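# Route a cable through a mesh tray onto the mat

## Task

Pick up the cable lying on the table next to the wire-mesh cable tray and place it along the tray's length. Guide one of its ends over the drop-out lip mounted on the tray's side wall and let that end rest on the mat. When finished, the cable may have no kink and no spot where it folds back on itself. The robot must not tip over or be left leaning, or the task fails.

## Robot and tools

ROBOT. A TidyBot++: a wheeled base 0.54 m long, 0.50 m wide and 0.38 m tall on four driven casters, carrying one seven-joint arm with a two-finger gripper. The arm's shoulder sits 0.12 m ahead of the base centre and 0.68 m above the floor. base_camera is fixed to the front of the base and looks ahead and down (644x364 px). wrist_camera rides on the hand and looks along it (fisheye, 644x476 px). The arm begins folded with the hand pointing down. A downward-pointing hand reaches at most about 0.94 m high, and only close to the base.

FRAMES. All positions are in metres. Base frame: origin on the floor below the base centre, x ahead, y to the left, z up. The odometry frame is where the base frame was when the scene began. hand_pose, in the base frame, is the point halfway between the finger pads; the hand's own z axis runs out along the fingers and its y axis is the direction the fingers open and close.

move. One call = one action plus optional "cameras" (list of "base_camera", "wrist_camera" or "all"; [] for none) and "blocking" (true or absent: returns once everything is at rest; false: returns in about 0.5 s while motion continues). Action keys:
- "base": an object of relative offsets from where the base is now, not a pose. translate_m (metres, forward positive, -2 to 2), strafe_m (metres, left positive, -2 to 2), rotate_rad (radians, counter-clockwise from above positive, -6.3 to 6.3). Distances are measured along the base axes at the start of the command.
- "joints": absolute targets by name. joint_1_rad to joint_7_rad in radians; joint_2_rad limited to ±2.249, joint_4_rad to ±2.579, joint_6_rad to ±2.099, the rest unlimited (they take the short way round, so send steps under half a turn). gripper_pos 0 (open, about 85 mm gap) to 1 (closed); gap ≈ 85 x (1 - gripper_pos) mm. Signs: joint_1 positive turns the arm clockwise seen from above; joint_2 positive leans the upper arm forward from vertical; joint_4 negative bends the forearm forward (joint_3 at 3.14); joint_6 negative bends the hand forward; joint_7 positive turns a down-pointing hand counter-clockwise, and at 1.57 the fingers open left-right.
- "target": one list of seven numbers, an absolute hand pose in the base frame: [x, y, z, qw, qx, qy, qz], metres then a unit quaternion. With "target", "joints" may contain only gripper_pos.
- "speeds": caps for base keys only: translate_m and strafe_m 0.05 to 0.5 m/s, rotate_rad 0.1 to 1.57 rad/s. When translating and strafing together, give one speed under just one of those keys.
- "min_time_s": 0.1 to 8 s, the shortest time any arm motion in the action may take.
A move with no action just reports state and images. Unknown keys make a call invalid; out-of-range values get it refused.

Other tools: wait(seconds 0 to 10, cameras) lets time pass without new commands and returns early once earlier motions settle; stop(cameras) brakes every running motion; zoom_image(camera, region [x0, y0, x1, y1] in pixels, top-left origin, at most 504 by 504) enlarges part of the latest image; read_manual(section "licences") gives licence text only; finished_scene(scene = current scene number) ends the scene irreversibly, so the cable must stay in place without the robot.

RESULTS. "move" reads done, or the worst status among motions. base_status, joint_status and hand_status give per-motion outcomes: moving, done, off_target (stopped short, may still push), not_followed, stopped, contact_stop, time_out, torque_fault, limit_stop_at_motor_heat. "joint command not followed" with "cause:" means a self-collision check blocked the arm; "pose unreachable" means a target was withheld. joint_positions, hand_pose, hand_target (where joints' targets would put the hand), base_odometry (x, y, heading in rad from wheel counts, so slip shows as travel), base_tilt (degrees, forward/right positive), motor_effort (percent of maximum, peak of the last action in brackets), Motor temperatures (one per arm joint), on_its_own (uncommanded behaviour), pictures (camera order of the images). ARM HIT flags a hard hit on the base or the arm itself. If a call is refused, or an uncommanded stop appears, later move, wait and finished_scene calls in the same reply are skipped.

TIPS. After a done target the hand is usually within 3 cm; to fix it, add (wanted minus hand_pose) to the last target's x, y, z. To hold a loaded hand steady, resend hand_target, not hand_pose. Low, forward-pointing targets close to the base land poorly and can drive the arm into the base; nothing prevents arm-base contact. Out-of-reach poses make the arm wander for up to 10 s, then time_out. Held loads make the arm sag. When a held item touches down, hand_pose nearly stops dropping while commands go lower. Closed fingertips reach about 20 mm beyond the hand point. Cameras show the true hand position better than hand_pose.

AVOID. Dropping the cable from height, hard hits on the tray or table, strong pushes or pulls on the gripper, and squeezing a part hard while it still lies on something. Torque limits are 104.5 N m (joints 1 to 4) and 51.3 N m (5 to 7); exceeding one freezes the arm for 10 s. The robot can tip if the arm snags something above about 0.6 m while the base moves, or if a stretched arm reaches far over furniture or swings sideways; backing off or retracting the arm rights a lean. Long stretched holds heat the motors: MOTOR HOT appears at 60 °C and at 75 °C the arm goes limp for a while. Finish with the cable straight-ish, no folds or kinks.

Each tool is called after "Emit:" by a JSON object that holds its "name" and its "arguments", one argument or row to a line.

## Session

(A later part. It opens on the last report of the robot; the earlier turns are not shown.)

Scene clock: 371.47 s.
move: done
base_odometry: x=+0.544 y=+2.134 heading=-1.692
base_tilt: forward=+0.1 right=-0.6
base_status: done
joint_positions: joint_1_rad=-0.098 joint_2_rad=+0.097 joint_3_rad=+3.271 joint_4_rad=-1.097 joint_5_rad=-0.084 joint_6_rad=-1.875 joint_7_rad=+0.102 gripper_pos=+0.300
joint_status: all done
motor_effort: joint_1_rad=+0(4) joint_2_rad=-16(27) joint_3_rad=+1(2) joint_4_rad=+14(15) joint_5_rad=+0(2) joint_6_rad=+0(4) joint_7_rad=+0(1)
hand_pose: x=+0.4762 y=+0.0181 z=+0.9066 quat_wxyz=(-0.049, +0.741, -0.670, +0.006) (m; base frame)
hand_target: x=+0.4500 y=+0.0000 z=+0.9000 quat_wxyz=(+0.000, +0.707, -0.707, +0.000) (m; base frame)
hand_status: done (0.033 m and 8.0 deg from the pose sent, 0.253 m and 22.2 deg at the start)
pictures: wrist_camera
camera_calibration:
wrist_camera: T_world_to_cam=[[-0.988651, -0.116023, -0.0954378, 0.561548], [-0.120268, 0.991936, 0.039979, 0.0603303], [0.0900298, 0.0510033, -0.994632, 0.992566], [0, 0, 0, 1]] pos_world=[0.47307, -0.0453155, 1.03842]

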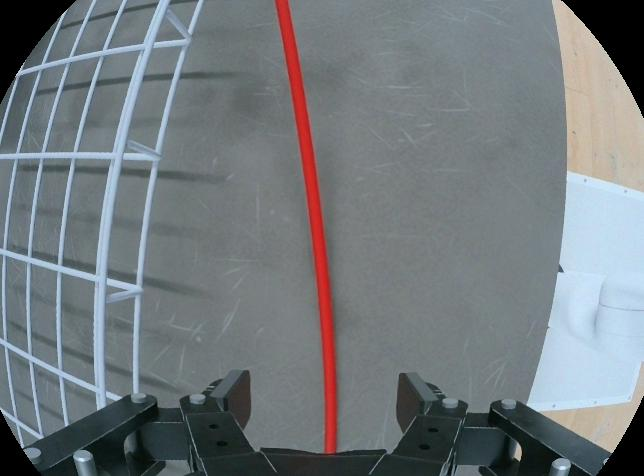

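Emit:
{"name": "move", "arguments": {
  "target": [0.495, 0.0, 0.78, 0, 0.7071, -0.7071, 0],
  "cameras": ["wrist_camera"]
}}

Scene clock: 378.83 s.
move: done
base_odometry: x=+0.544 y=+2.134 heading=-1.692
base_tilt: forward=+0.2 right=-0.6
base_status: not commanded
joint_positions: joint_1_rad=-0.121 joint_2_rad=+0.135 joint_3_rad=+3.289 joint_4_rad=-1.422 joint_5_rad=-0.084 joint_6_rad=-1.607 joint_7_rad=+0.102 gripper_pos=+0.300
joint_status: not commanded
motor_effort: joint_1_rad=-1(1) joint_2_rad=-17(19) joint_3_rad=+0(1) joint_4_rad=+14(16) joint_5_rad=+0(1) joint_6_rad=+0(1) joint_7_rad=+0(1)
hand_pose: x=+0.4852 y=+0.0205 z=+0.7929 quat_wxyz=(-0.017, +0.734, -0.678, -0.029) (m; base frame)
hand_target: x=+0.4950 y=+0.0000 z=+0.7800 quat_wxyz=(+0.000, +0.707, -0.707, +0.000) (m; base frame)
hand_status: done (0.026 m and 5.9 deg from the pose sent, 0.129 m and 8.0 deg at the start)
pictures: wrist_camera
camera_calibration:
wrist_camera: T_world_to_cam=[[-0.995189, -0.0979623, -0.00152517, 0.488301], [-0.0979159, 0.993939, 0.0499692, 0.0448967], [-0.00337917, 0.0498781, -0.99875, 0.927175], [0, 0, 0, 1]] pos_world=[0.493481, -0.0430352, 0.924517]

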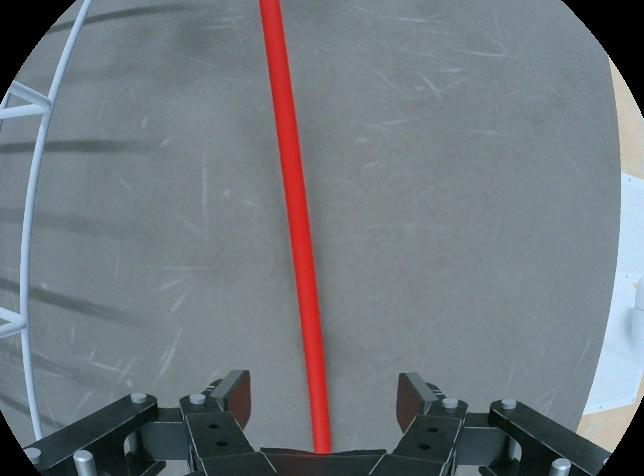

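Emit:
{"name": "move", "arguments": {
  "target": [0.497, 0.0, 0.726, 0, 0.7071, -0.7071, 0]
}}

Emit:
{"name": "move", "arguments": {
  "joints": {"gripper_pos": 1.0},
  "cameras": ["wrist_camera"]
}}

Emit:
{"name": "move", "arguments": {
  "target": [0.50, 0.0, 0.90, 0, 0.7071, -0.7071, 0],
  "cameras": ["wrist_camera"],
  "min_time_s": 1.5
}}

Scene clock: 386.23 s.
move: done
base_odometry: x=+0.544 y=+2.134 heading=-1.692
base_tilt: forward=+0.2 right=-0.6
base_status: not commanded
joint_positions: joint_1_rad=-0.135 joint_2_rad=+0.152 joint_3_rad=+3.306 joint_4_rad=-1.573 joint_5_rad=-0.084 joint_6_rad=-1.439 joint_7_rad=+0.102 gripper_pos=+0.300
joint_status: not commanded
motor_effort: joint_1_rad=-1(1) joint_2_rad=-18(19) joint_3_rad=+0(1) joint_4_rad=+15(16) joint_5_rad=+0(0) joint_6_rad=+0(1) joint_7_rad=+0(1)
hand_pose: x=+0.4888 y=+0.0186 z=+0.7391 quat_wxyz=(-0.015, +0.728, -0.684, -0.027) (m; base frame)
hand_target: x=+0.4970 y=+0.0000 z=+0.7260 quat_wxyz=(+0.000, +0.707, -0.707, +0.000) (m; base frame)
hand_status: done (0.024 m and 5.0 deg from the pose sent, 0.071 m and 5.9 deg at the start)
pictures: none

Scene clock: 387.17 s.
move: off_target
base_odometry: x=+0.544 y=+2.134 heading=-1.692
base_tilt: forward=+0.2 right=-0.6
base_status: not commanded
joint_positions: joint_1_rad=-0.136 joint_2_rad=+0.147 joint_3_rad=+3.307 joint_4_rad=-1.573 joint_5_rad=-0.084 joint_6_rad=-1.428 joint_7_rad=+0.102 gripper_pos=+0.934
joint_status: gripper_pos off_target (ended at +0.934, target +1.000)
motor_effort: joint_1_rad=-1(1) joint_2_rad=-14(18) joint_3_rad=+1(1) joint_4_rad=+11(15) joint_5_rad=+0(0) joint_6_rad=+1(2) joint_7_rad=+0(1)
hand_pose: x=+0.4920 y=+0.0185 z=+0.7409 quat_wxyz=(-0.021, +0.728, -0.684, -0.021) (m; base frame)
hand_target: x=+0.4970 y=+0.0000 z=+0.7260 quat_wxyz=(+0.000, +0.707, -0.707, +0.000) (m; base frame)
hand_status: not commanded
pictures: wrist_camera
camera_calibration:
wrist_camera: T_world_to_cam=[[-0.996542, -0.0814226, -0.0165387, 0.506202], [-0.0820679, 0.995697, 0.043044, 0.0473841], [0.0129628, 0.0442524, -0.998936, 0.86752], [0, 0, 0, 1]] pos_world=[0.497095, -0.0443537, 0.87293]

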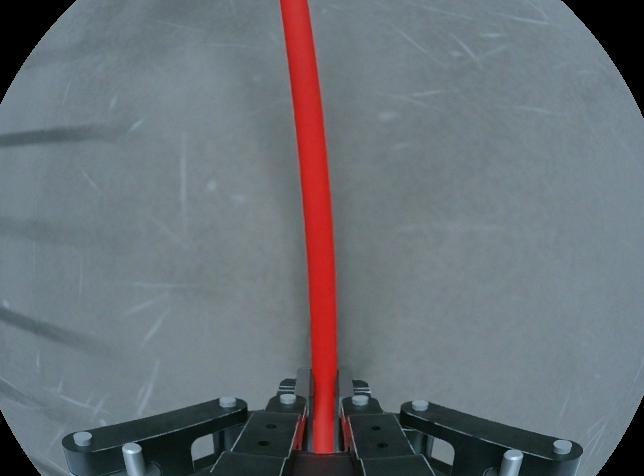

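Scene clock: 389.07 s.
move: done
base_odometry: x=+0.544 y=+2.134 heading=-1.692
base_tilt: forward=+0.1 right=-0.6
base_status: not commanded
joint_positions: joint_1_rad=-0.143 joint_2_rad=+0.197 joint_3_rad=+3.356 joint_4_rad=-1.012 joint_5_rad=-0.084 joint_6_rad=-1.899 joint_7_rad=+0.102 gripper_pos=+0.934
joint_status: not commanded
motor_effort: joint_1_rad=-1(1) joint_2_rad=-19(20) joint_3_rad=+0(1) joint_4_rad=+13(16) joint_5_rad=+0(1) joint_6_rad=+0(2) joint_7_rad=+1(2)
hand_pose: x=+0.5085 y=+0.0092 z=+0.8956 quat_wxyz=(-0.027, +0.729, -0.684, +0.002) (m; base frame)
hand_target: x=+0.5000 y=+0.0000 z=+0.9000 quat_wxyz=(+0.000, +0.707, -0.707, +0.000) (m; base frame)
hand_status: done (0.013 m and 4.8 deg from the pose sent, 0.160 m and 4.9 deg at the start)
pictures: wrist_camera
camera_calibration:
wrist_camera: T_world_to_cam=[[-0.994911, -0.0830936, -0.0569947, 0.559973], [-0.0841133, 0.996332, 0.0157284, 0.0769179], [0.0554787, 0.0204424, -0.998251, 1.0003], [0, 0, 0, 1]] pos_world=[0.508097, -0.0505542, 1.02926]

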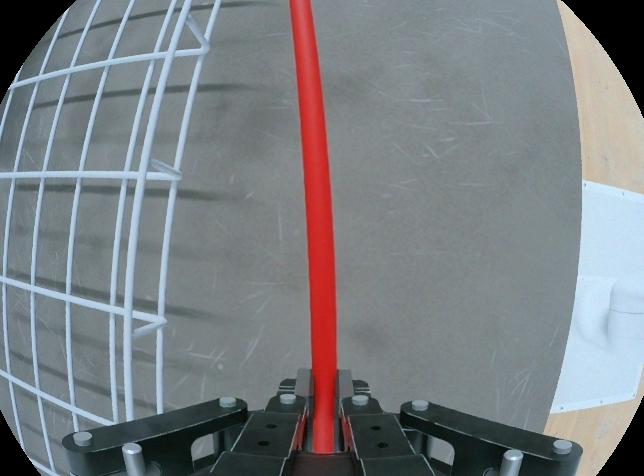

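Emit:
{"name": "move", "arguments": {
  "target": [0.665, 0.0, 0.90, -0.123, 0.696, -0.696, 0.123],
  "min_time_s": 2
}}

Emit:
{"name": "move", "arguments": {
  "target": [0.69, 0.0, 0.79, -0.123, 0.696, -0.696, 0.123],
  "min_time_s": 1.5,
  "cameras": ["wrist_camera"]
}}

Scene clock: 398.67 s.
move: done
base_odometry: x=+0.544 y=+2.134 heading=-1.692
base_tilt: forward=+0.1 right=-0.6
base_status: not commanded
joint_positions: joint_1_rad=-0.143 joint_2_rad=+0.340 joint_3_rad=+3.378 joint_4_rad=-0.882 joint_5_rad=-0.084 joint_6_rad=-1.681 joint_7_rad=+0.102 gripper_pos=+0.934
joint_status: not commanded
motor_effort: joint_1_rad=+0(1) joint_2_rad=-24(25) joint_3_rad=+2(3) joint_4_rad=+15(16) joint_5_rad=+1(1) joint_6_rad=+5(5) joint_7_rad=-1(1)
hand_pose: x=+0.6308 y=+0.0025 z=+0.8853 quat_wxyz=(-0.080, +0.719, -0.684, +0.093) (m; base frame)
hand_target: x=+0.6650 y=+0.0000 z=+0.9000 quat_wxyz=(-0.123, +0.696, -0.696, +0.123) (m; base frame)
hand_status: done (0.037 m and 6.7 deg from the pose sent, 0.157 m and 18.2 deg at the start)
pictures: none

Scene clock: 400.47 s.
move: off_target
base_odometry: x=+0.544 y=+2.134 heading=-1.692
base_tilt: forward=+0.1 right=-0.6
base_status: not commanded
joint_positions: joint_1_rad=-0.176 joint_2_rad=+0.328 joint_3_rad=+3.411 joint_4_rad=-1.125 joint_5_rad=-0.084 joint_6_rad=-1.311 joint_7_rad=+0.102 gripper_pos=+0.937
joint_status: not commanded
motor_effort: joint_1_rad=+0(1) joint_2_rad=-16(24) joint_3_rad=+2(3) joint_4_rad=+10(16) joint_5_rad=+3(3) joint_6_rad=+3(6) joint_7_rad=+1(1)
hand_pose: x=+0.6841 y=-0.0047 z=+0.8310 quat_wxyz=(-0.123, +0.706, -0.682, +0.148) (m; base frame)
hand_target: x=+0.6900 y=+0.0000 z=+0.7900 quat_wxyz=(-0.123, +0.696, -0.696, +0.123) (m; base frame)
hand_status: off_target (0.042 m and 3.5 deg from the pose sent, 0.112 m and 6.7 deg at the start)
pictures: wrist_camera
camera_calibration:
wrist_camera: T_world_to_cam=[[-0.919501, -0.0601142, -0.388465, 0.95371], [-0.0384199, 0.99725, -0.0633822, 0.140955], [0.391207, -0.0433552, -0.919281, 0.630798], [0, 0, 0, 1]] pos_world=[0.635579, -0.0558875, 0.959298]

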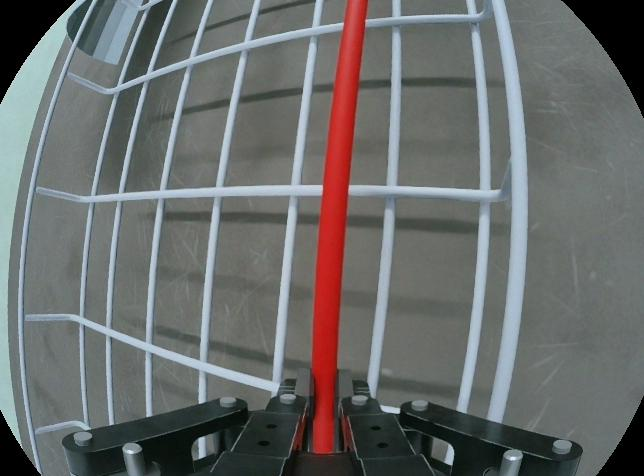

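Emit:
{"name": "move", "arguments": {
  "joints": {"gripper_pos": 0.5}
}}

Emit:
{"name": "move", "arguments": {
  "target": [0.66, 0.0, 0.92, -0.123, 0.696, -0.696, 0.123],
  "min_time_s": 1,
  "cameras": ["wrist_camera"]
}}

Emit:
{"name": "move", "arguments": {
  "target": [0.48, 0.0, 0.90, 0, 0.7071, -0.7071, 0],
  "joints": {"gripper_pos": 0.3},
  "base": {"strafe_m": 0.55},
  "cameras": ["wrist_camera"]
}}

Scene clock: 408.67 s.
move: done
base_odometry: x=+0.544 y=+2.134 heading=-1.692
base_tilt: forward=+0.1 right=-0.6
base_status: not commanded
joint_positions: joint_1_rad=-0.178 joint_2_rad=+0.336 joint_3_rad=+3.411 joint_4_rad=-1.126 joint_5_rad=-0.084 joint_6_rad=-1.256 joint_7_rad=+0.102 gripper_pos=+0.500
joint_status: all done
motor_effort: joint_1_rad=+1(1) joint_2_rad=-22(22) joint_3_rad=+2(3) joint_4_rad=+9(11) joint_5_rad=+3(3) joint_6_rad=-3(4) joint_7_rad=+1(1)
hand_pose: x=+0.7007 y=-0.0043 z=+0.8330 quat_wxyz=(-0.137, +0.703, -0.678, +0.166) (m; base frame)
hand_target: x=+0.6900 y=+0.0000 z=+0.7900 quat_wxyz=(-0.123, +0.696, -0.696, +0.123) (m; base frame)
hand_status: not commanded
pictures: none

Scene clock: 410.30 s.
move: done
base_odometry: x=+0.544 y=+2.134 heading=-1.692
base_tilt: forward=+0.1 right=-0.6
base_status: not commanded
joint_positions: joint_1_rad=-0.135 joint_2_rad=+0.367 joint_3_rad=+3.410 joint_4_rad=-0.787 joint_5_rad=-0.084 joint_6_rad=-1.623 joint_7_rad=+0.102 gripper_pos=+0.500
joint_status: not commanded
motor_effort: joint_1_rad=-1(1) joint_2_rad=-25(29) joint_3_rad=+1(3) joint_4_rad=+15(18) joint_5_rad=+1(3) joint_6_rad=+3(4) joint_7_rad=-1(1)
hand_pose: x=+0.6704 y=-0.0138 z=+0.9140 quat_wxyz=(-0.112, +0.703, -0.686, +0.149) (m; base frame)
hand_target: x=+0.6600 y=+0.0000 z=+0.9200 quat_wxyz=(-0.123, +0.696, -0.696, +0.123) (m; base frame)
hand_status: done (0.018 m and 3.6 deg from the pose sent, 0.096 m and 5.7 deg at the start)
pictures: wrist_camera
camera_calibration:
wrist_camera: T_world_to_cam=[[-0.925464, -0.0540229, -0.374964, 0.964563], [-0.0263832, 0.996568, -0.0784628, 0.160517], [0.377915, -0.0627218, -0.923713, 0.724794], [0, 0, 0, 1]] pos_world=[0.622993, -0.0623973, 1.04377]

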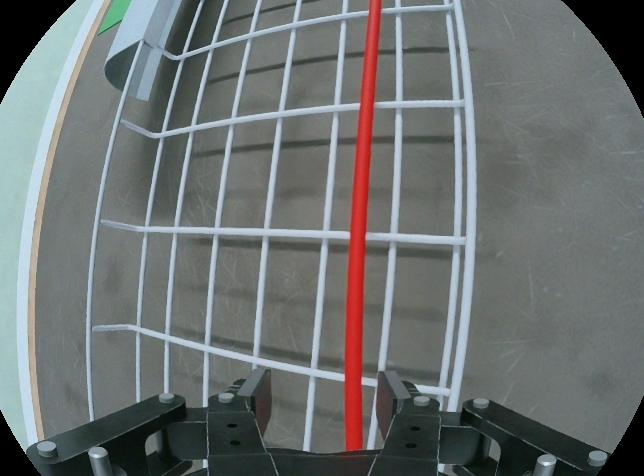

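Scene clock: 412.80 s.
move: done
base_odometry: x=+1.090 y=+2.067 heading=-1.692
base_tilt: forward=+0.1 right=-0.6
base_status: done
joint_positions: joint_1_rad=-0.139 joint_2_rad=+0.169 joint_3_rad=+3.343 joint_4_rad=-1.010 joint_5_rad=-0.084 joint_6_rad=-1.889 joint_7_rad=+0.102 gripper_pos=+0.300
joint_status: all done
motor_effort: joint_1_rad=-1(3) joint_2_rad=-18(27) joint_3_rad=+0(2) joint_4_rad=+13(16) joint_5_rad=+0(1) joint_6_rad=+1(4) joint_7_rad=-1(1)
hand_pose: x=+0.5056 y=+0.0111 z=+0.9069 quat_wxyz=(-0.042, +0.732, -0.680, +0.014) (m; base frame)
hand_target: x=+0.4800 y=+0.0000 z=+0.9000 quat_wxyz=(+0.000, +0.707, -0.707, +0.000) (m; base frame)
hand_status: done (0.029 m and 6.6 deg from the pose sent, 0.191 m and 21.6 deg at the start)
pictures: wrist_camera
camera_calibration:
wrist_camera: T_world_to_cam=[[-0.991238, -0.091033, -0.0957115, 0.591155], [-0.0931754, 0.995484, 0.018149, 0.0769782], [0.0936271, 0.0269079, -0.995244, 0.989629], [0, 0, 0, 1]] pos_world=[0.500491, -0.0494448, 1.0401]

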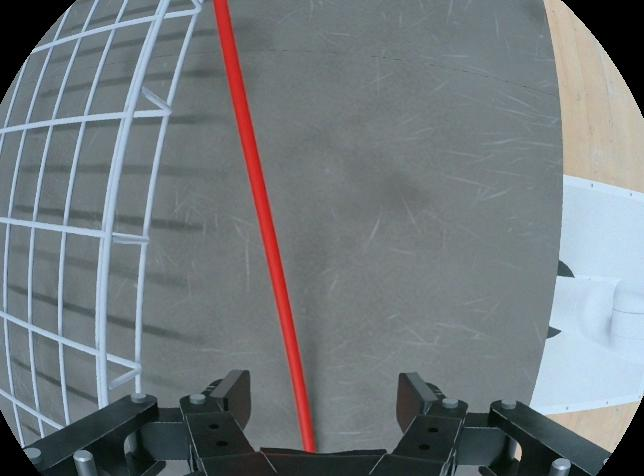

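Emit:
{"name": "move", "arguments": {
  "target": [0.50, 0.1, 0.77, 0, 0.7071, -0.7071, 0],
  "cameras": ["wrist_camera"]
}}

Scene clock: 426.60 s.
move: done
base_odometry: x=+1.090 y=+2.067 heading=-1.692
base_tilt: forward=+0.1 right=-0.6
base_status: not commanded
joint_positions: joint_1_rad=-0.334 joint_2_rad=+0.178 joint_3_rad=+3.270 joint_4_rad=-1.397 joint_5_rad=-0.084 joint_6_rad=-1.584 joint_7_rad=-0.144 gripper_pos=+0.300
joint_status: not commanded
motor_effort: joint_1_rad=-1(2) joint_2_rad=-19(20) joint_3_rad=+0(2) joint_4_rad=+15(16) joint_5_rad=+0(1) joint_6_rad=+0(1) joint_7_rad=+0(1)
hand_pose: x=+0.4893 y=+0.1084 z=+0.7841 quat_wxyz=(-0.011, +0.729, -0.684, -0.030) (m; base frame)
hand_target: x=+0.5000 y=+0.1000 z=+0.7700 quat_wxyz=(+0.000, +0.707, -0.707, +0.000) (m; base frame)
hand_status: done (0.020 m and 5.1 deg from the pose sent, 0.163 m and 6.6 deg at the start)
pictures: wrist_camera
camera_calibration:
wrist_camera: T_world_to_cam=[[-0.996503, -0.0830257, 0.00943389, 0.491422], [-0.0825525, 0.995673, 0.0426744, -0.0437367], [-0.0129361, 0.0417464, -0.999044, 0.919848], [0, 0, 0, 1]] pos_world=[0.497992, 0.0459478, 0.916199]

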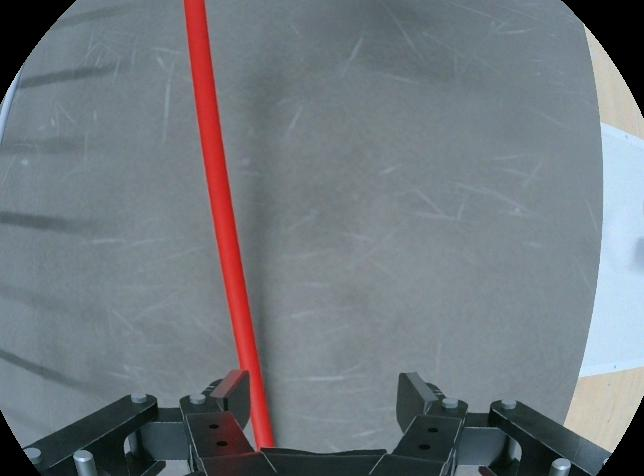

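Emit:
{"name": "move", "arguments": {
  "target": [0.51, 0.1, 0.83, 0, 0.7071, -0.7071, 0]
}}

Emit:
{"name": "move", "arguments": {
  "target": [0.53, 0.1, 0.80, 0, 0.7071, -0.7071, 0],
  "cameras": ["wrist_camera"]
}}

Scene clock: 434.00 s.
move: done
base_odometry: x=+1.090 y=+2.067 heading=-1.692
base_tilt: forward=+0.1 right=-0.6
base_status: not commanded
joint_positions: joint_1_rad=-0.345 joint_2_rad=+0.201 joint_3_rad=+3.278 joint_4_rad=-1.227 joint_5_rad=-0.084 joint_6_rad=-1.674 joint_7_rad=-0.145 gripper_pos=+0.300
joint_status: not commanded
motor_effort: joint_1_rad=-1(1) joint_2_rad=-20(20) joint_3_rad=+0(1) joint_4_rad=+15(16) joint_5_rad=+0(0) joint_6_rad=+0(1) joint_7_rad=+0(1)
hand_pose: x=+0.5119 y=+0.1166 z=+0.8285 quat_wxyz=(-0.033, +0.733, -0.679, -0.011) (m; base frame)
hand_target: x=+0.5100 y=+0.1000 z=+0.8300 quat_wxyz=(+0.000, +0.707, -0.707, +0.000) (m; base frame)
hand_status: done (0.017 m and 6.0 deg from the pose sent, 0.051 m and 5.1 deg at the start)
pictures: none

Scene clock: 434.83 s.
move: done
base_odometry: x=+1.090 y=+2.067 heading=-1.692
base_tilt: forward=+0.2 right=-0.6
base_status: not commanded
joint_positions: joint_1_rad=-0.356 joint_2_rad=+0.251 joint_3_rad=+3.313 joint_4_rad=-1.230 joint_5_rad=-0.084 joint_6_rad=-1.658 joint_7_rad=-0.145 gripper_pos=+0.300
joint_status: not commanded
motor_effort: joint_1_rad=-1(2) joint_2_rad=-21(22) joint_3_rad=+1(1) joint_4_rad=+15(15) joint_5_rad=+0(0) joint_6_rad=+0(1) joint_7_rad=+0(1)
hand_pose: x=+0.5251 y=+0.1113 z=+0.8072 quat_wxyz=(-0.014, +0.725, -0.688, -0.015) (m; base frame)
hand_target: x=+0.5300 y=+0.1000 z=+0.8000 quat_wxyz=(+0.000, +0.707, -0.707, +0.000) (m; base frame)
hand_status: done (0.014 m and 3.8 deg from the pose sent, 0.038 m and 6.0 deg at the start)
pictures: wrist_camera
camera_calibration:
wrist_camera: T_world_to_cam=[[-0.997347, -0.0711926, -0.015182, 0.546087], [-0.0715635, 0.997111, 0.0254766, -0.0366451], [0.0133244, 0.0264955, -0.99956, 0.931602], [0, 0, 0, 1]] pos_world=[0.529603, 0.0507333, 0.940416]

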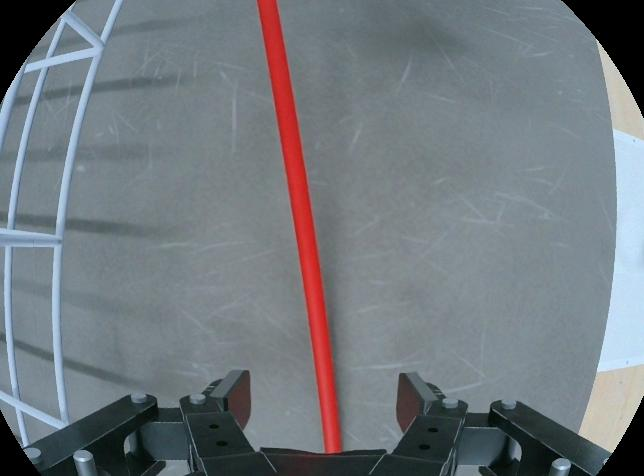

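Emit:
{"name": "move", "arguments": {
  "target": [0.526, 0.1, 0.732, 0, 0.7071, -0.7071, 0]
}}

Emit:
{"name": "move", "arguments": {
  "joints": {"gripper_pos": 1.0},
  "cameras": ["wrist_camera"]
}}

Emit:
{"name": "move", "arguments": {
  "target": [0.53, 0.1, 0.90, 0, 0.7071, -0.7071, 0],
  "min_time_s": 1.5
}}

Emit:
{"name": "move", "arguments": {
  "target": [0.665, 0.08, 0.91, -0.123, 0.696, -0.696, 0.123],
  "min_time_s": 2,
  "cameras": ["wrist_camera"]
}}

Scene clock: 443.10 s.
move: done
base_odometry: x=+1.090 y=+2.067 heading=-1.692
base_tilt: forward=+0.1 right=-0.6
base_status: not commanded
joint_positions: joint_1_rad=-0.363 joint_2_rad=+0.251 joint_3_rad=+3.313 joint_4_rad=-1.432 joint_5_rad=-0.084 joint_6_rad=-1.485 joint_7_rad=-0.145 gripper_pos=+0.300
joint_status: not commanded
motor_effort: joint_1_rad=+0(1) joint_2_rad=-21(22) joint_3_rad=+1(1) joint_4_rad=+15(16) joint_5_rad=+0(0) joint_6_rad=+0(1) joint_7_rad=-1(1)
hand_pose: x=+0.5158 y=+0.1098 z=+0.7439 quat_wxyz=(-0.003, +0.722, -0.692, -0.023) (m; base frame)
hand_target: x=+0.5260 y=+0.1000 z=+0.7320 quat_wxyz=(+0.000, +0.707, -0.707, +0.000) (m; base frame)
hand_status: done (0.018 m and 3.6 deg from the pose sent, 0.076 m and 3.8 deg at the start)
pictures: none

Scene clock: 444.03 s.
move: off_target
base_odometry: x=+1.090 y=+2.067 heading=-1.692
base_tilt: forward=+0.1 right=-0.6
base_status: not commanded
joint_positions: joint_1_rad=-0.363 joint_2_rad=+0.251 joint_3_rad=+3.313 joint_4_rad=-1.432 joint_5_rad=-0.084 joint_6_rad=-1.482 joint_7_rad=-0.145 gripper_pos=+0.932
joint_status: gripper_pos off_target (ended at +0.932, target +1.000)
motor_effort: joint_1_rad=-1(1) joint_2_rad=-21(21) joint_3_rad=+1(1) joint_4_rad=+14(15) joint_5_rad=+0(0) joint_6_rad=+0(1) joint_7_rad=-1(1)
hand_pose: x=+0.5167 y=+0.1100 z=+0.7439 quat_wxyz=(-0.004, +0.722, -0.692, -0.022) (m; base frame)
hand_target: x=+0.5260 y=+0.1000 z=+0.7320 quat_wxyz=(+0.000, +0.707, -0.707, +0.000) (m; base frame)
hand_status: not commanded
pictures: wrist_camera
camera_calibration:
wrist_camera: T_world_to_cam=[[-0.997984, -0.0625978, 0.0104464, 0.517018], [-0.0623551, 0.997809, 0.022129, -0.0366442], [-0.0118088, 0.021433, -0.999701, 0.882039], [0, 0, 0, 1]] pos_world=[0.524107, 0.0500233, 0.877185]

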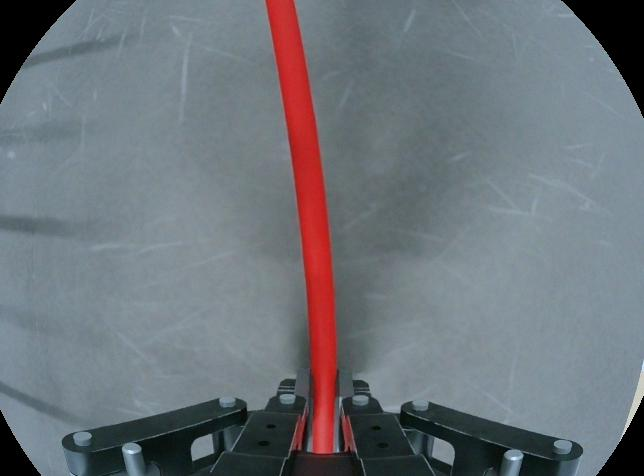

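Scene clock: 446.20 s.
move: done
base_odometry: x=+1.090 y=+2.067 heading=-1.692
base_tilt: forward=+0.2 right=-0.6
base_status: not commanded
joint_positions: joint_1_rad=-0.367 joint_2_rad=+0.315 joint_3_rad=+3.363 joint_4_rad=-0.847 joint_5_rad=-0.084 joint_6_rad=-1.949 joint_7_rad=-0.145 gripper_pos=+0.932
joint_status: not commanded
motor_effort: joint_1_rad=+0(1) joint_2_rad=-23(23) joint_3_rad=+1(2) joint_4_rad=+14(16) joint_5_rad=+1(1) joint_6_rad=+0(1) joint_7_rad=+0(1)
hand_pose: x=+0.5363 y=+0.1066 z=+0.8969 quat_wxyz=(-0.018, +0.722, -0.691, +0.007) (m; base frame)
hand_target: x=+0.5300 y=+0.1000 z=+0.9000 quat_wxyz=(+0.000, +0.707, -0.707, +0.000) (m; base frame)
hand_status: done (0.010 m and 3.4 deg from the pose sent, 0.157 m and 3.6 deg at the start)
pictures: none

Scene clock: 448.50 s.
move: done
base_odometry: x=+1.090 y=+2.067 heading=-1.692
base_tilt: forward=+0.1 right=-0.6
base_status: not commanded
joint_positions: joint_1_rad=-0.318 joint_2_rad=+0.376 joint_3_rad=+3.376 joint_4_rad=-0.789 joint_5_rad=-0.084 joint_6_rad=-1.722 joint_7_rad=-0.145 gripper_pos=+0.932
joint_status: not commanded
motor_effort: joint_1_rad=+0(1) joint_2_rad=-26(26) joint_3_rad=+1(2) joint_4_rad=+15(15) joint_5_rad=+1(2) joint_6_rad=+2(3) joint_7_rad=+0(2)
hand_pose: x=+0.6336 y=+0.0979 z=+0.8976 quat_wxyz=(-0.102, +0.697, -0.705, +0.082) (m; base frame)
hand_target: x=+0.6650 y=+0.0800 z=+0.9100 quat_wxyz=(-0.123, +0.696, -0.696, +0.123) (m; base frame)
hand_status: done (0.038 m and 5.4 deg from the pose sent, 0.132 m and 18.2 deg at the start)
pictures: wrist_camera
camera_calibration:
wrist_camera: T_world_to_cam=[[-0.962434, -0.00587649, -0.271452, 0.856202], [-0.00845013, 0.99993, 0.00831312, -0.0426285], [0.271384, 0.0102946, -0.962416, 0.82556], [0, 0, 0, 1]] pos_world=[0.599634, 0.0391581, 1.0273]

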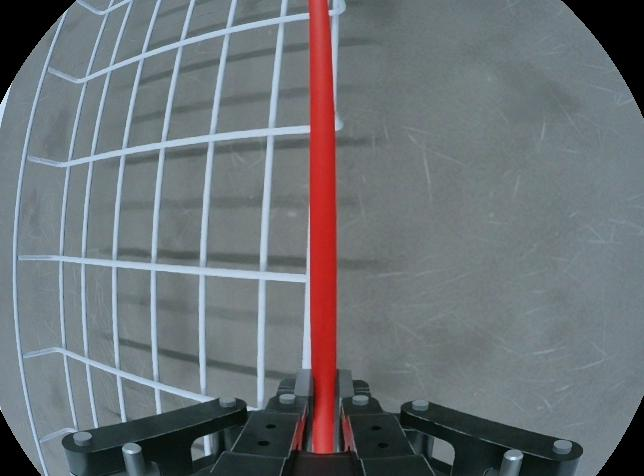

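Emit:
{"name": "move", "arguments": {
  "target": [0.72, 0.08, 0.88, -0.123, 0.696, -0.696, 0.123],
  "min_time_s": 1.5
}}

Emit:
{"name": "move", "arguments": {
  "target": [0.71, 0.08, 0.79, -0.123, 0.696, -0.696, 0.123],
  "min_time_s": 1.5,
  "cameras": ["wrist_camera"]
}}

Scene clock: 454.93 s.
move: done
base_odometry: x=+1.090 y=+2.067 heading=-1.692
base_tilt: forward=+0.1 right=-0.7
base_status: not commanded
joint_positions: joint_1_rad=-0.276 joint_2_rad=+0.507 joint_3_rad=+3.376 joint_4_rad=-0.658 joint_5_rad=-0.084 joint_6_rad=-1.713 joint_7_rad=-0.145 gripper_pos=+0.932
joint_status: not commanded
motor_effort: joint_1_rad=+1(2) joint_2_rad=-28(28) joint_3_rad=+2(3) joint_4_rad=+14(16) joint_5_rad=+3(3) joint_6_rad=+3(5) joint_7_rad=-1(1)
hand_pose: x=+0.6880 y=+0.0899 z=+0.8753 quat_wxyz=(-0.096, +0.688, -0.713, +0.098) (m; base frame)
hand_target: x=+0.7200 y=+0.0800 z=+0.8800 quat_wxyz=(-0.123, +0.696, -0.696, +0.123) (m; base frame)
hand_status: done (0.034 m and 4.7 deg from the pose sent, 0.090 m and 5.4 deg at the start)
pictures: none

Scene clock: 456.73 s.
move: off_target
base_odometry: x=+1.090 y=+2.067 heading=-1.692
base_tilt: forward=+0.1 right=-0.6
base_status: not commanded
joint_positions: joint_1_rad=-0.328 joint_2_rad=+0.406 joint_3_rad=+3.423 joint_4_rad=-1.012 joint_5_rad=-0.084 joint_6_rad=-1.324 joint_7_rad=-0.145 gripper_pos=+0.934
joint_status: not commanded
motor_effort: joint_1_rad=+1(2) joint_2_rad=-19(29) joint_3_rad=+2(3) joint_4_rad=+9(16) joint_5_rad=+2(3) joint_6_rad=+1(4) joint_7_rad=+0(1)
hand_pose: x=+0.7134 y=+0.0848 z=+0.8336 quat_wxyz=(-0.152, +0.672, -0.712, +0.138) (m; base frame)
hand_target: x=+0.7100 y=+0.0800 z=+0.7900 quat_wxyz=(-0.123, +0.696, -0.696, +0.123) (m; base frame)
hand_status: off_target (0.044 m and 5.0 deg from the pose sent, 0.089 m and 4.7 deg at the start)
pictures: wrist_camera
camera_calibration:
wrist_camera: T_world_to_cam=[[-0.909352, 0.0389003, -0.414204, 0.992841], [0.0388808, 0.999208, 0.00848145, -0.0622515], [0.414206, -0.00839197, -0.910145, 0.598596], [0, 0, 0, 1]] pos_world=[0.657321, 0.0286039, 0.956575]

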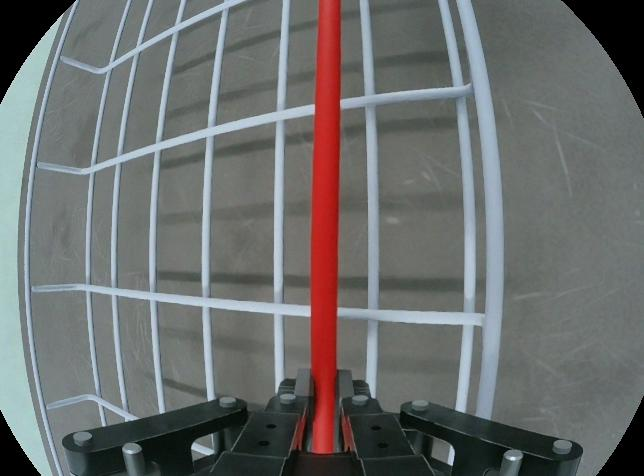

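Release and move on.

Emit:
{"name": "move", "arguments": {
  "joints": {"gripper_pos": 0.5}
}}

Emit:
{"name": "move", "arguments": {
  "target": [0.68, 0.08, 0.92, -0.123, 0.696, -0.696, 0.123],
  "min_time_s": 1,
  "cameras": ["wrist_camera"]
}}

Emit:
{"name": "move", "arguments": {
  "target": [0.50, 0.1, 0.90, 0, 0.7071, -0.7071, 0],
  "joints": {"gripper_pos": 0.2},
  "base": {"strafe_m": 0.55},
  "cameras": ["wrist_camera"]
}}

Scene clock: 466.90 s.
move: done
base_odometry: x=+1.090 y=+2.067 heading=-1.692
base_tilt: forward=+0.1 right=-0.6
base_status: not commanded
joint_positions: joint_1_rad=-0.328 joint_2_rad=+0.413 joint_3_rad=+3.428 joint_4_rad=-1.013 joint_5_rad=-0.084 joint_6_rad=-1.267 joint_7_rad=-0.145 gripper_pos=+0.501
joint_status: all done
motor_effort: joint_1_rad=-1(1) joint_2_rad=-25(26) joint_3_rad=+1(2) joint_4_rad=+9(9) joint_5_rad=+1(2) joint_6_rad=-7(7) joint_7_rad=+0(1)
hand_pose: x=+0.7303 y=+0.0839 z=+0.8370 quat_wxyz=(-0.170, +0.667, -0.709, +0.155) (m; base frame)
hand_target: x=+0.7100 y=+0.0800 z=+0.7900 quat_wxyz=(-0.123, +0.696, -0.696, +0.123) (m; base frame)
hand_status: not commanded
pictures: none

Scene clock: 468.60 s.
move: done
base_odometry: x=+1.090 y=+2.067 heading=-1.692
base_tilt: forward=+0.1 right=-0.6
base_status: not commanded
joint_positions: joint_1_rad=-0.283 joint_2_rad=+0.448 joint_3_rad=+3.413 joint_4_rad=-0.639 joint_5_rad=-0.084 joint_6_rad=-1.680 joint_7_rad=-0.145 gripper_pos=+0.500
joint_status: not commanded
motor_effort: joint_1_rad=-1(1) joint_2_rad=-27(31) joint_3_rad=+1(2) joint_4_rad=+15(17) joint_5_rad=+1(1) joint_6_rad=+3(7) joint_7_rad=-1(1)
hand_pose: x=+0.6897 y=+0.0774 z=+0.9207 quat_wxyz=(-0.137, +0.673, -0.714, +0.136) (m; base frame)
hand_target: x=+0.6800 y=+0.0800 z=+0.9200 quat_wxyz=(-0.123, +0.696, -0.696, +0.123) (m; base frame)
hand_status: done (0.010 m and 4.0 deg from the pose sent, 0.097 m and 7.4 deg at the start)
pictures: wrist_camera
camera_calibration:
wrist_camera: T_world_to_cam=[[-0.919455, 0.0366889, -0.391481, 0.9939], [0.0440553, 0.998981, -0.00984817, -0.0413212], [0.39072, -0.0263017, -0.920134, 0.714407], [0, 0, 0, 1]] pos_world=[0.636533, 0.0236042, 1.04604]

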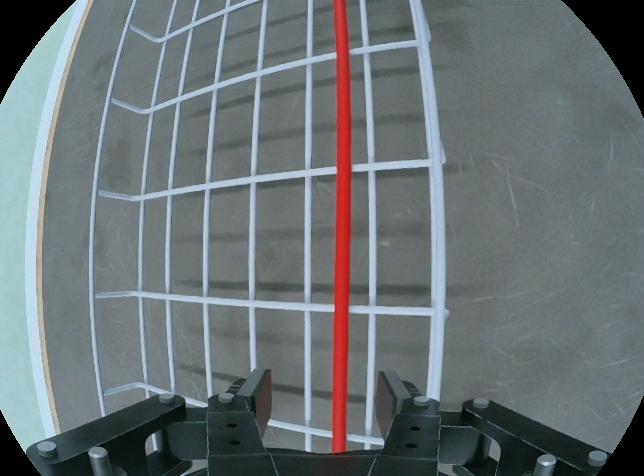

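Scene clock: 471.10 s.
move: done
base_odometry: x=+1.636 y=+2.000 heading=-1.693
base_tilt: forward=+0.1 right=-0.6
base_status: done
joint_positions: joint_1_rad=-0.371 joint_2_rad=+0.259 joint_3_rad=+3.339 joint_4_rad=-0.897 joint_5_rad=-0.084 joint_6_rad=-1.915 joint_7_rad=-0.145 gripper_pos=+0.200
joint_status: all done
motor_effort: joint_1_rad=-1(3) joint_2_rad=-21(28) joint_3_rad=+0(2) joint_4_rad=+13(16) joint_5_rad=+0(1) joint_6_rad=+1(4) joint_7_rad=-1(2)
hand_pose: x=+0.5235 y=+0.1117 z=+0.9055 quat_wxyz=(-0.038, +0.730, -0.682, +0.010) (m; base frame)
hand_target: x=+0.5000 y=+0.1000 z=+0.9000 quat_wxyz=(+0.000, +0.707, -0.707, +0.000) (m; base frame)
hand_status: done (0.027 m and 6.0 deg from the pose sent, 0.192 m and 22.5 deg at the start)
pictures: wrist_camera
camera_calibration:
wrist_camera: T_world_to_cam=[[-0.992682, -0.0858619, -0.0849138, 0.608293], [-0.0878053, 0.995948, 0.0194171, -0.0254982], [0.0829026, 0.0267309, -0.996199, 0.99041], [0, 0, 0, 1]] pos_world=[0.519495, 0.0511495, 1.03879]

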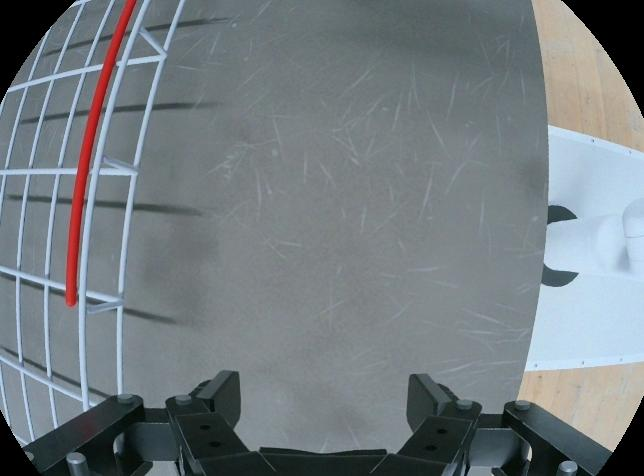

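Emit:
{"name": "move", "arguments": {
  "base": {"translate_m": -0.35, "strafe_m": -1.45},
  "target": [0.40, 0.0, 0.90, 0, 0.7071, -0.7071, 0]
}}

Emit:
{"name": "move", "arguments": {
  "base": {"strafe_m": -1.55}
}}

Emit:
{"name": "move", "arguments": {
  "base": {"translate_m": 1.33, "rotate_rad": 1.571},
  "joints": {"joint_1_rad": 0.027, "joint_2_rad": 0.0, "joint_3_rad": 3.182, "joint_4_rad": -1.5, "joint_5_rad": 0.033, "joint_6_rad": -0.75, "joint_7_rad": 1.537, "gripper_pos": 0.2},
  "cameras": ["all"]
}}

Scene clock: 505.37 s.
move: done
base_odometry: x=+0.239 y=+2.524 heading=-1.693
base_tilt: forward=+0.1 right=-0.6
base_status: done
joint_positions: joint_1_rad=+0.013 joint_2_rad=-0.023 joint_3_rad=+3.142 joint_4_rad=-1.219 joint_5_rad=-0.068 joint_6_rad=-1.915 joint_7_rad=-0.078 gripper_pos=+0.200
joint_status: not commanded
motor_effort: joint_1_rad=-1(2) joint_2_rad=-12(24) joint_3_rad=+0(2) joint_4_rad=+13(15) joint_5_rad=+0(1) joint_6_rad=+0(1) joint_7_rad=+0(1)
hand_pose: x=+0.4114 y=+0.0174 z=+0.9070 quat_wxyz=(-0.033, +0.682, -0.730, -0.013) (m; base frame)
hand_target: x=+0.4000 y=+0.0000 z=+0.9000 quat_wxyz=(+0.000, +0.707, -0.707, +0.000) (m; base frame)
hand_status: done (0.022 m and 5.6 deg from the pose sent, 0.167 m and 6.0 deg at the start)
pictures: none

Scene clock: 509.83 s.
move: done
base_odometry: x=-1.299 y=+2.712 heading=-1.693
base_tilt: forward=+0.1 right=-0.6
base_status: done
joint_positions: joint_1_rad=+0.015 joint_2_rad=-0.023 joint_3_rad=+3.138 joint_4_rad=-1.219 joint_5_rad=-0.066 joint_6_rad=-1.915 joint_7_rad=-0.078 gripper_pos=+0.200
joint_status: not commanded
motor_effort: joint_1_rad=+0(2) joint_2_rad=-12(12) joint_3_rad=-1(2) joint_4_rad=+14(15) joint_5_rad=+0(1) joint_6_rad=+0(1) joint_7_rad=+0(1)
hand_pose: x=+0.4113 y=+0.0177 z=+0.9069 quat_wxyz=(-0.032, +0.683, -0.730, -0.012) (m; base frame)
hand_target: x=+0.4000 y=+0.0000 z=+0.9000 quat_wxyz=(+0.000, +0.707, -0.707, +0.000) (m; base frame)
hand_status: not commanded
pictures: none

Scene clock: 514.27 s.
move: done
base_odometry: x=-1.462 y=+1.392 heading=-0.121
base_tilt: forward=+0.1 right=-0.5
base_status: done
joint_positions: joint_1_rad=+0.023 joint_2_rad=-0.007 joint_3_rad=+3.174 joint_4_rad=-1.469 joint_5_rad=-0.036 joint_6_rad=-0.818 joint_7_rad=+1.452 gripper_pos=+0.200
joint_status: all done
motor_effort: joint_1_rad=+0(3) joint_2_rad=-17(19) joint_3_rad=+0(3) joint_4_rad=+19(19) joint_5_rad=+0(1) joint_6_rad=+7(8) joint_7_rad=+0(2)
hand_pose: x=+0.6650 y=-0.0212 z=+0.9343 quat_wxyz=(-0.030, +0.904, -0.085, +0.417) (m; base frame)
hand_target: x=+0.6736 y=-0.0431 z=+0.9294 quat_wxyz=(+0.023, +0.901, -0.040, +0.431) (m; base frame)
hand_status: not commanded
pictures: base_camera, wrist_camera
camera_calibration:
wrist_camera: T_world_to_cam=[[-0.105035, -0.987182, -0.120167, 0.163385], [-0.627773, 0.159535, -0.761872, 1.18998], [0.771277, -0.00458523, -0.636483, 0.216385], [0, 0, 0, 1]] pos_world=[0.597303, -0.0275606, 1.06397]

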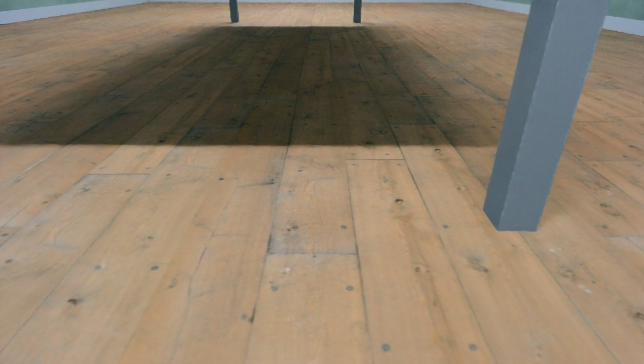

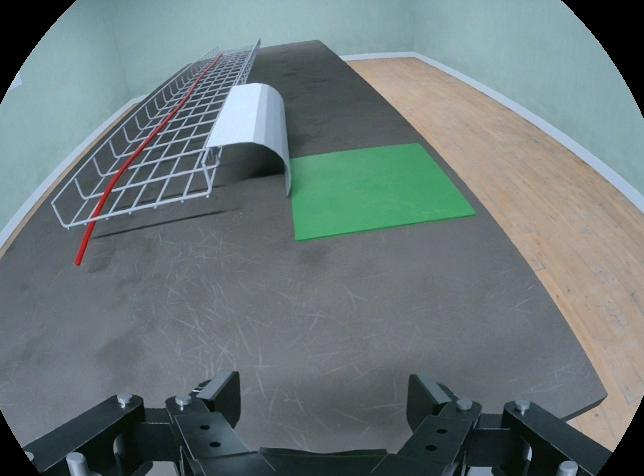

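Emit:
{"name": "move", "arguments": {
  "base": {"translate_m": 0.45, "strafe_m": 0.1},
  "target": [0.50, 0.18, 0.92, 0, 0.985, 0, 0.174],
  "cameras": ["all"]
}}

Scene clock: 561.90 s.
move: done
base_odometry: x=-1.003 y=+1.437 heading=-0.121
base_tilt: forward=+0.2 right=-0.6
base_status: done
joint_positions: joint_1_rad=-0.400 joint_2_rad=+0.083 joint_3_rad=+2.964 joint_4_rad=-1.156 joint_5_rad=+0.136 joint_6_rad=-1.583 joint_7_rad=+1.101 gripper_pos=+0.200
joint_status: not commanded
motor_effort: joint_1_rad=-1(3) joint_2_rad=-16(19) joint_3_rad=+0(2) joint_4_rad=+15(19) joint_5_rad=+1(2) joint_6_rad=+3(8) joint_7_rad=+0(1)
hand_pose: x=+0.5004 y=+0.1958 z=+0.9106 quat_wxyz=(-0.028, +0.985, +0.040, +0.168) (m; base frame)
hand_target: x=+0.5000 y=+0.1800 z=+0.9200 quat_wxyz=(+0.000, +0.985, +0.000, +0.174) (m; base frame)
hand_status: done (0.018 m and 5.6 deg from the pose sent, 0.261 m and 31.2 deg at the start)
pictures: base_camera, wrist_camera
camera_calibration:
wrist_camera: T_world_to_cam=[[0.112133, -0.992534, -0.0479753, 0.184129], [-0.933287, -0.088617, -0.348028, 0.858597], [0.341178, 0.0838001, -0.936256, 0.800069], [0, 0, 0, 1]] pos_world=[0.507704, 0.191795, 1.05672]

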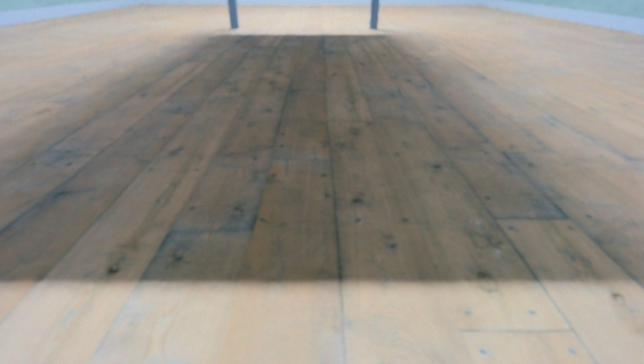

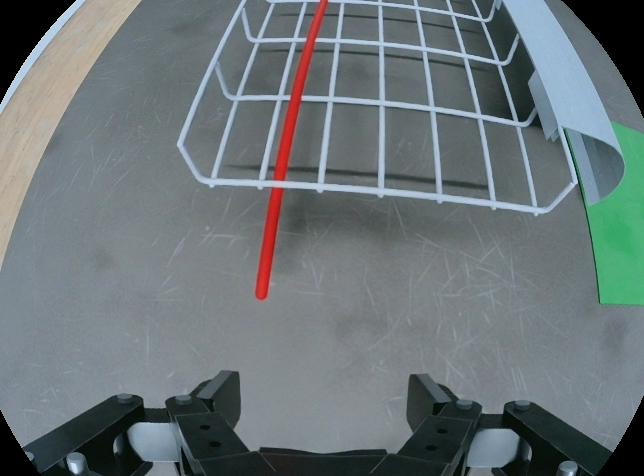

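Emit:
{"name": "move", "arguments": {
  "target": [0.63, 0.24, 0.86, 0, 0.985, 0, 0.174],
  "cameras": ["wrist_camera"]
}}

Scene clock: 574.47 s.
move: done
base_odometry: x=-1.003 y=+1.437 heading=-0.121
base_tilt: forward=+0.2 right=-0.6
base_status: not commanded
joint_positions: joint_1_rad=-0.535 joint_2_rad=+0.408 joint_3_rad=+3.154 joint_4_rad=-0.925 joint_5_rad=+0.136 joint_6_rad=-1.583 joint_7_rad=+1.101 gripper_pos=+0.200
joint_status: not commanded
motor_effort: joint_1_rad=-1(1) joint_2_rad=-27(29) joint_3_rad=-1(1) joint_4_rad=+15(17) joint_5_rad=+2(2) joint_6_rad=+2(4) joint_7_rad=-1(1)
hand_pose: x=+0.6079 y=+0.2364 z=+0.8416 quat_wxyz=(+0.008, +0.991, +0.019, +0.132) (m; base frame)
hand_target: x=+0.6300 y=+0.2400 z=+0.8600 quat_wxyz=(+0.000, +0.985, +0.000, +0.174) (m; base frame)
hand_status: done (0.029 m and 5.4 deg from the pose sent, 0.146 m and 5.6 deg at the start)
pictures: wrist_camera
camera_calibration:
wrist_camera: T_world_to_cam=[[0.0584975, -0.998217, 0.0118732, 0.192572], [-0.959195, -0.0594985, -0.276415, 0.887138], [0.276628, 0.00478088, -0.960965, 0.774078], [0, 0, 0, 1]] pos_world=[0.625542, 0.241311, 0.986794]

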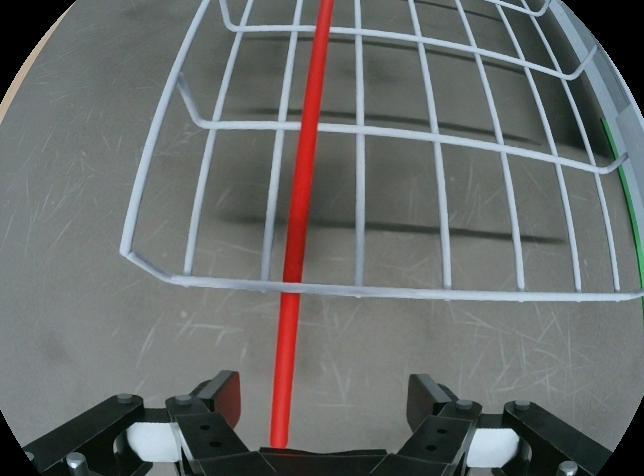

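Emit:
{"name": "move", "arguments": {
  "target": [0.655, 0.258, 0.85, 0, 0.985, 0, 0.174]
}}

Emit:
{"name": "move", "arguments": {
  "target": [0.66, 0.258, 0.82, 0, 0.985, 0, 0.174],
  "cameras": ["wrist_camera"]
}}

Scene clock: 581.83 s.
move: done
base_odometry: x=-1.003 y=+1.437 heading=-0.121
base_tilt: forward=+0.1 right=-0.6
base_status: not commanded
joint_positions: joint_1_rad=-0.552 joint_2_rad=+0.479 joint_3_rad=+3.184 joint_4_rad=-0.818 joint_5_rad=+0.136 joint_6_rad=-1.583 joint_7_rad=+1.101 gripper_pos=+0.200
joint_status: not commanded
motor_effort: joint_1_rad=-1(1) joint_2_rad=-29(30) joint_3_rad=+0(1) joint_4_rad=+15(17) joint_5_rad=+2(2) joint_6_rad=+3(3) joint_7_rad=+0(1)
hand_pose: x=+0.6395 y=+0.2512 z=+0.8426 quat_wxyz=(+0.006, +0.988, +0.014, +0.151) (m; base frame)
hand_target: x=+0.6550 y=+0.2580 z=+0.8500 quat_wxyz=(+0.000, +0.985, +0.000, +0.174) (m; base frame)
hand_status: done (0.019 m and 3.2 deg from the pose sent, 0.052 m and 5.4 deg at the start)
pictures: none

Scene clock: 582.80 s.
move: done
base_odometry: x=-1.003 y=+1.437 heading=-0.121
base_tilt: forward=+0.2 right=-0.6
base_status: not commanded
joint_positions: joint_1_rad=-0.552 joint_2_rad=+0.480 joint_3_rad=+3.184 joint_4_rad=-0.876 joint_5_rad=+0.136 joint_6_rad=-1.513 joint_7_rad=+1.101 gripper_pos=+0.200
joint_status: not commanded
motor_effort: joint_1_rad=-1(1) joint_2_rad=-29(30) joint_3_rad=+0(1) joint_4_rad=+15(17) joint_5_rad=+2(2) joint_6_rad=+3(3) joint_7_rad=+0(1)
hand_pose: x=+0.6469 y=+0.2551 z=+0.8260 quat_wxyz=(+0.004, +0.987, +0.018, +0.157) (m; base frame)
hand_target: x=+0.6600 y=+0.2580 z=+0.8200 quat_wxyz=(+0.000, +0.985, +0.000, +0.174) (m; base frame)
hand_status: done (0.015 m and 2.9 deg from the pose sent, 0.031 m and 3.2 deg at the start)
pictures: wrist_camera
camera_calibration:
wrist_camera: T_world_to_cam=[[0.0586704, -0.998261, 0.00575673, 0.2141], [-0.944311, -0.0573682, -0.324014, 0.950556], [0.323781, 0.0135739, -0.946035, 0.703262], [0, 0, 0, 1]] pos_world=[0.657357, 0.258713, 0.972071]

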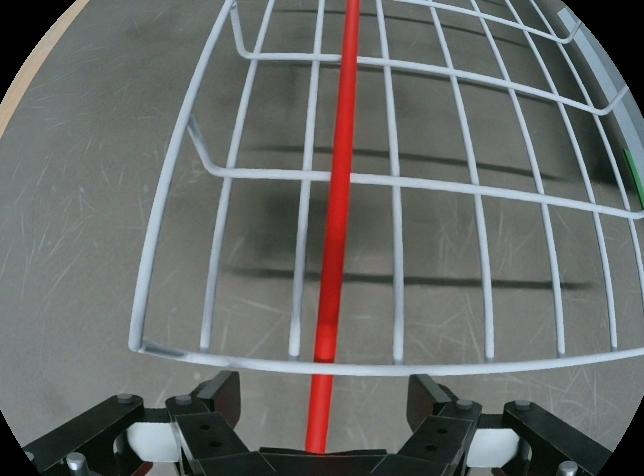

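Emit:
{"name": "move", "arguments": {
  "target": [0.655, 0.256, 0.80, 0, 0.985, 0, 0.174]
}}

Emit:
{"name": "move", "arguments": {
  "joints": {"gripper_pos": 1.0},
  "cameras": ["wrist_camera"]
}}

Scene clock: 588.23 s.
move: done
base_odometry: x=-1.003 y=+1.437 heading=-0.121
base_tilt: forward=+0.2 right=-0.6
base_status: not commanded
joint_positions: joint_1_rad=-0.553 joint_2_rad=+0.474 joint_3_rad=+3.184 joint_4_rad=-0.972 joint_5_rad=+0.136 joint_6_rad=-1.437 joint_7_rad=+1.101 gripper_pos=+0.200
joint_status: not commanded
motor_effort: joint_1_rad=+0(2) joint_2_rad=-29(30) joint_3_rad=+1(2) joint_4_rad=+16(17) joint_5_rad=+2(2) joint_6_rad=+3(4) joint_7_rad=+0(1)
hand_pose: x=+0.6455 y=+0.2544 z=+0.7980 quat_wxyz=(+0.007, +0.988, +0.024, +0.150) (m; base frame)
hand_target: x=+0.6550 y=+0.2560 z=+0.8000 quat_wxyz=(+0.000, +0.985, +0.000, +0.174) (m; base frame)
hand_status: done (0.010 m and 4.0 deg from the pose sent, 0.027 m and 2.9 deg at the start)
pictures: none

Scene clock: 589.23 s.
move: off_target
base_odometry: x=-1.003 y=+1.437 heading=-0.121
base_tilt: forward=+0.2 right=-0.6
base_status: not commanded
joint_positions: joint_1_rad=-0.553 joint_2_rad=+0.474 joint_3_rad=+3.184 joint_4_rad=-0.973 joint_5_rad=+0.136 joint_6_rad=-1.432 joint_7_rad=+1.101 gripper_pos=+0.933
joint_status: gripper_pos off_target (ended at +0.933, target +1.000)
motor_effort: joint_1_rad=-1(1) joint_2_rad=-28(29) joint_3_rad=+0(2) joint_4_rad=+16(16) joint_5_rad=+2(2) joint_6_rad=+3(5) joint_7_rad=+0(1)
hand_pose: x=+0.6467 y=+0.2551 z=+0.7980 quat_wxyz=(+0.006, +0.988, +0.024, +0.152) (m; base frame)
hand_target: x=+0.6550 y=+0.2560 z=+0.8000 quat_wxyz=(+0.000, +0.985, +0.000, +0.174) (m; base frame)
hand_status: not commanded
pictures: wrist_camera
camera_calibration:
wrist_camera: T_world_to_cam=[[0.0699422, -0.997478, 0.0120565, 0.201816], [-0.946499, -0.0701748, -0.314984, 0.938757], [0.315036, 0.0106193, -0.94902, 0.685559], [0, 0, 0, 1]] pos_world=[0.658441, 0.259904, 0.94387]

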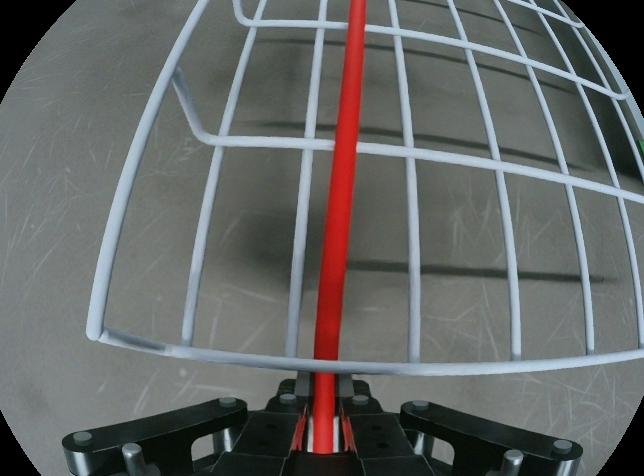

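Emit:
{"name": "move", "arguments": {
  "target": [0.645, 0.25, 0.93, 0, 0.985, 0, 0.174],
  "min_time_s": 2
}}

Emit:
{"name": "move", "arguments": {
  "target": [0.645, 0.05, 0.95, -0.043, 0.954, 0.243, 0.169],
  "min_time_s": 3,
  "cameras": ["wrist_camera"]
}}

Scene clock: 605.87 s.
move: off_target
base_odometry: x=-1.003 y=+1.437 heading=-0.121
base_tilt: forward=+0.2 right=-0.6
base_status: not commanded
joint_positions: joint_1_rad=-0.559 joint_2_rad=+0.749 joint_3_rad=+3.228 joint_4_rad=-0.426 joint_5_rad=+0.124 joint_6_rad=-1.930 joint_7_rad=+1.101 gripper_pos=+0.933
joint_status: not commanded
motor_effort: joint_1_rad=+1(2) joint_2_rad=-60(61) joint_3_rad=+4(5) joint_4_rad=+31(32) joint_5_rad=+9(9) joint_6_rad=+10(11) joint_7_rad=-1(1)
hand_pose: x=+0.6488 y=+0.2555 z=+0.8042 quat_wxyz=(+0.068, +0.996, -0.009, +0.058) (m; base frame)
hand_target: x=+0.6450 y=+0.2500 z=+0.9300 quat_wxyz=(+0.000, +0.985, +0.000, +0.174) (m; base frame)
hand_status: off_target (0.126 m and 15.5 deg from the pose sent, 0.132 m and 3.8 deg at the start)
pictures: none

Scene clock: 609.47 s.
move: off_target
base_odometry: x=-1.003 y=+1.437 heading=-0.121
base_tilt: forward=+0.2 right=-0.6
base_status: not commanded
joint_positions: joint_1_rad=-0.172 joint_2_rad=+0.660 joint_3_rad=+2.982 joint_4_rad=-0.602 joint_5_rad=-0.171 joint_6_rad=-1.852 joint_7_rad=+1.902 gripper_pos=+0.935
joint_status: not commanded
motor_effort: joint_1_rad=+30(30) joint_2_rad=-62(62) joint_3_rad=+13(14) joint_4_rad=+29(32) joint_5_rad=+20(22) joint_6_rad=-7(10) joint_7_rad=-1(2)
hand_pose: x=+0.6449 y=+0.2035 z=+0.8122 quat_wxyz=(-0.130, +0.935, +0.330, +0.021) (m; base frame)
hand_target: x=+0.6450 y=+0.0500 z=+0.9500 quat_wxyz=(-0.043, +0.954, +0.243, +0.169) (m; base frame)
hand_status: off_target (0.206 m and 22.2 deg from the pose sent, 0.252 m and 34.5 deg at the start)
pictures: wrist_camera
camera_calibration:
wrist_camera: T_world_to_cam=[[0.637534, -0.731929, -0.240479, -0.0646585], [-0.769161, -0.622543, -0.144332, 0.797207], [-0.0440678, 0.276984, -0.959863, 0.886331], [0, 0, 0, 1]] pos_world=[0.693461, 0.20347, 0.95027]

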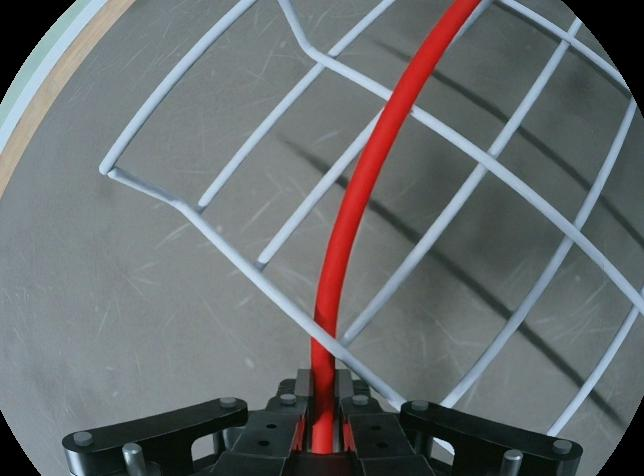

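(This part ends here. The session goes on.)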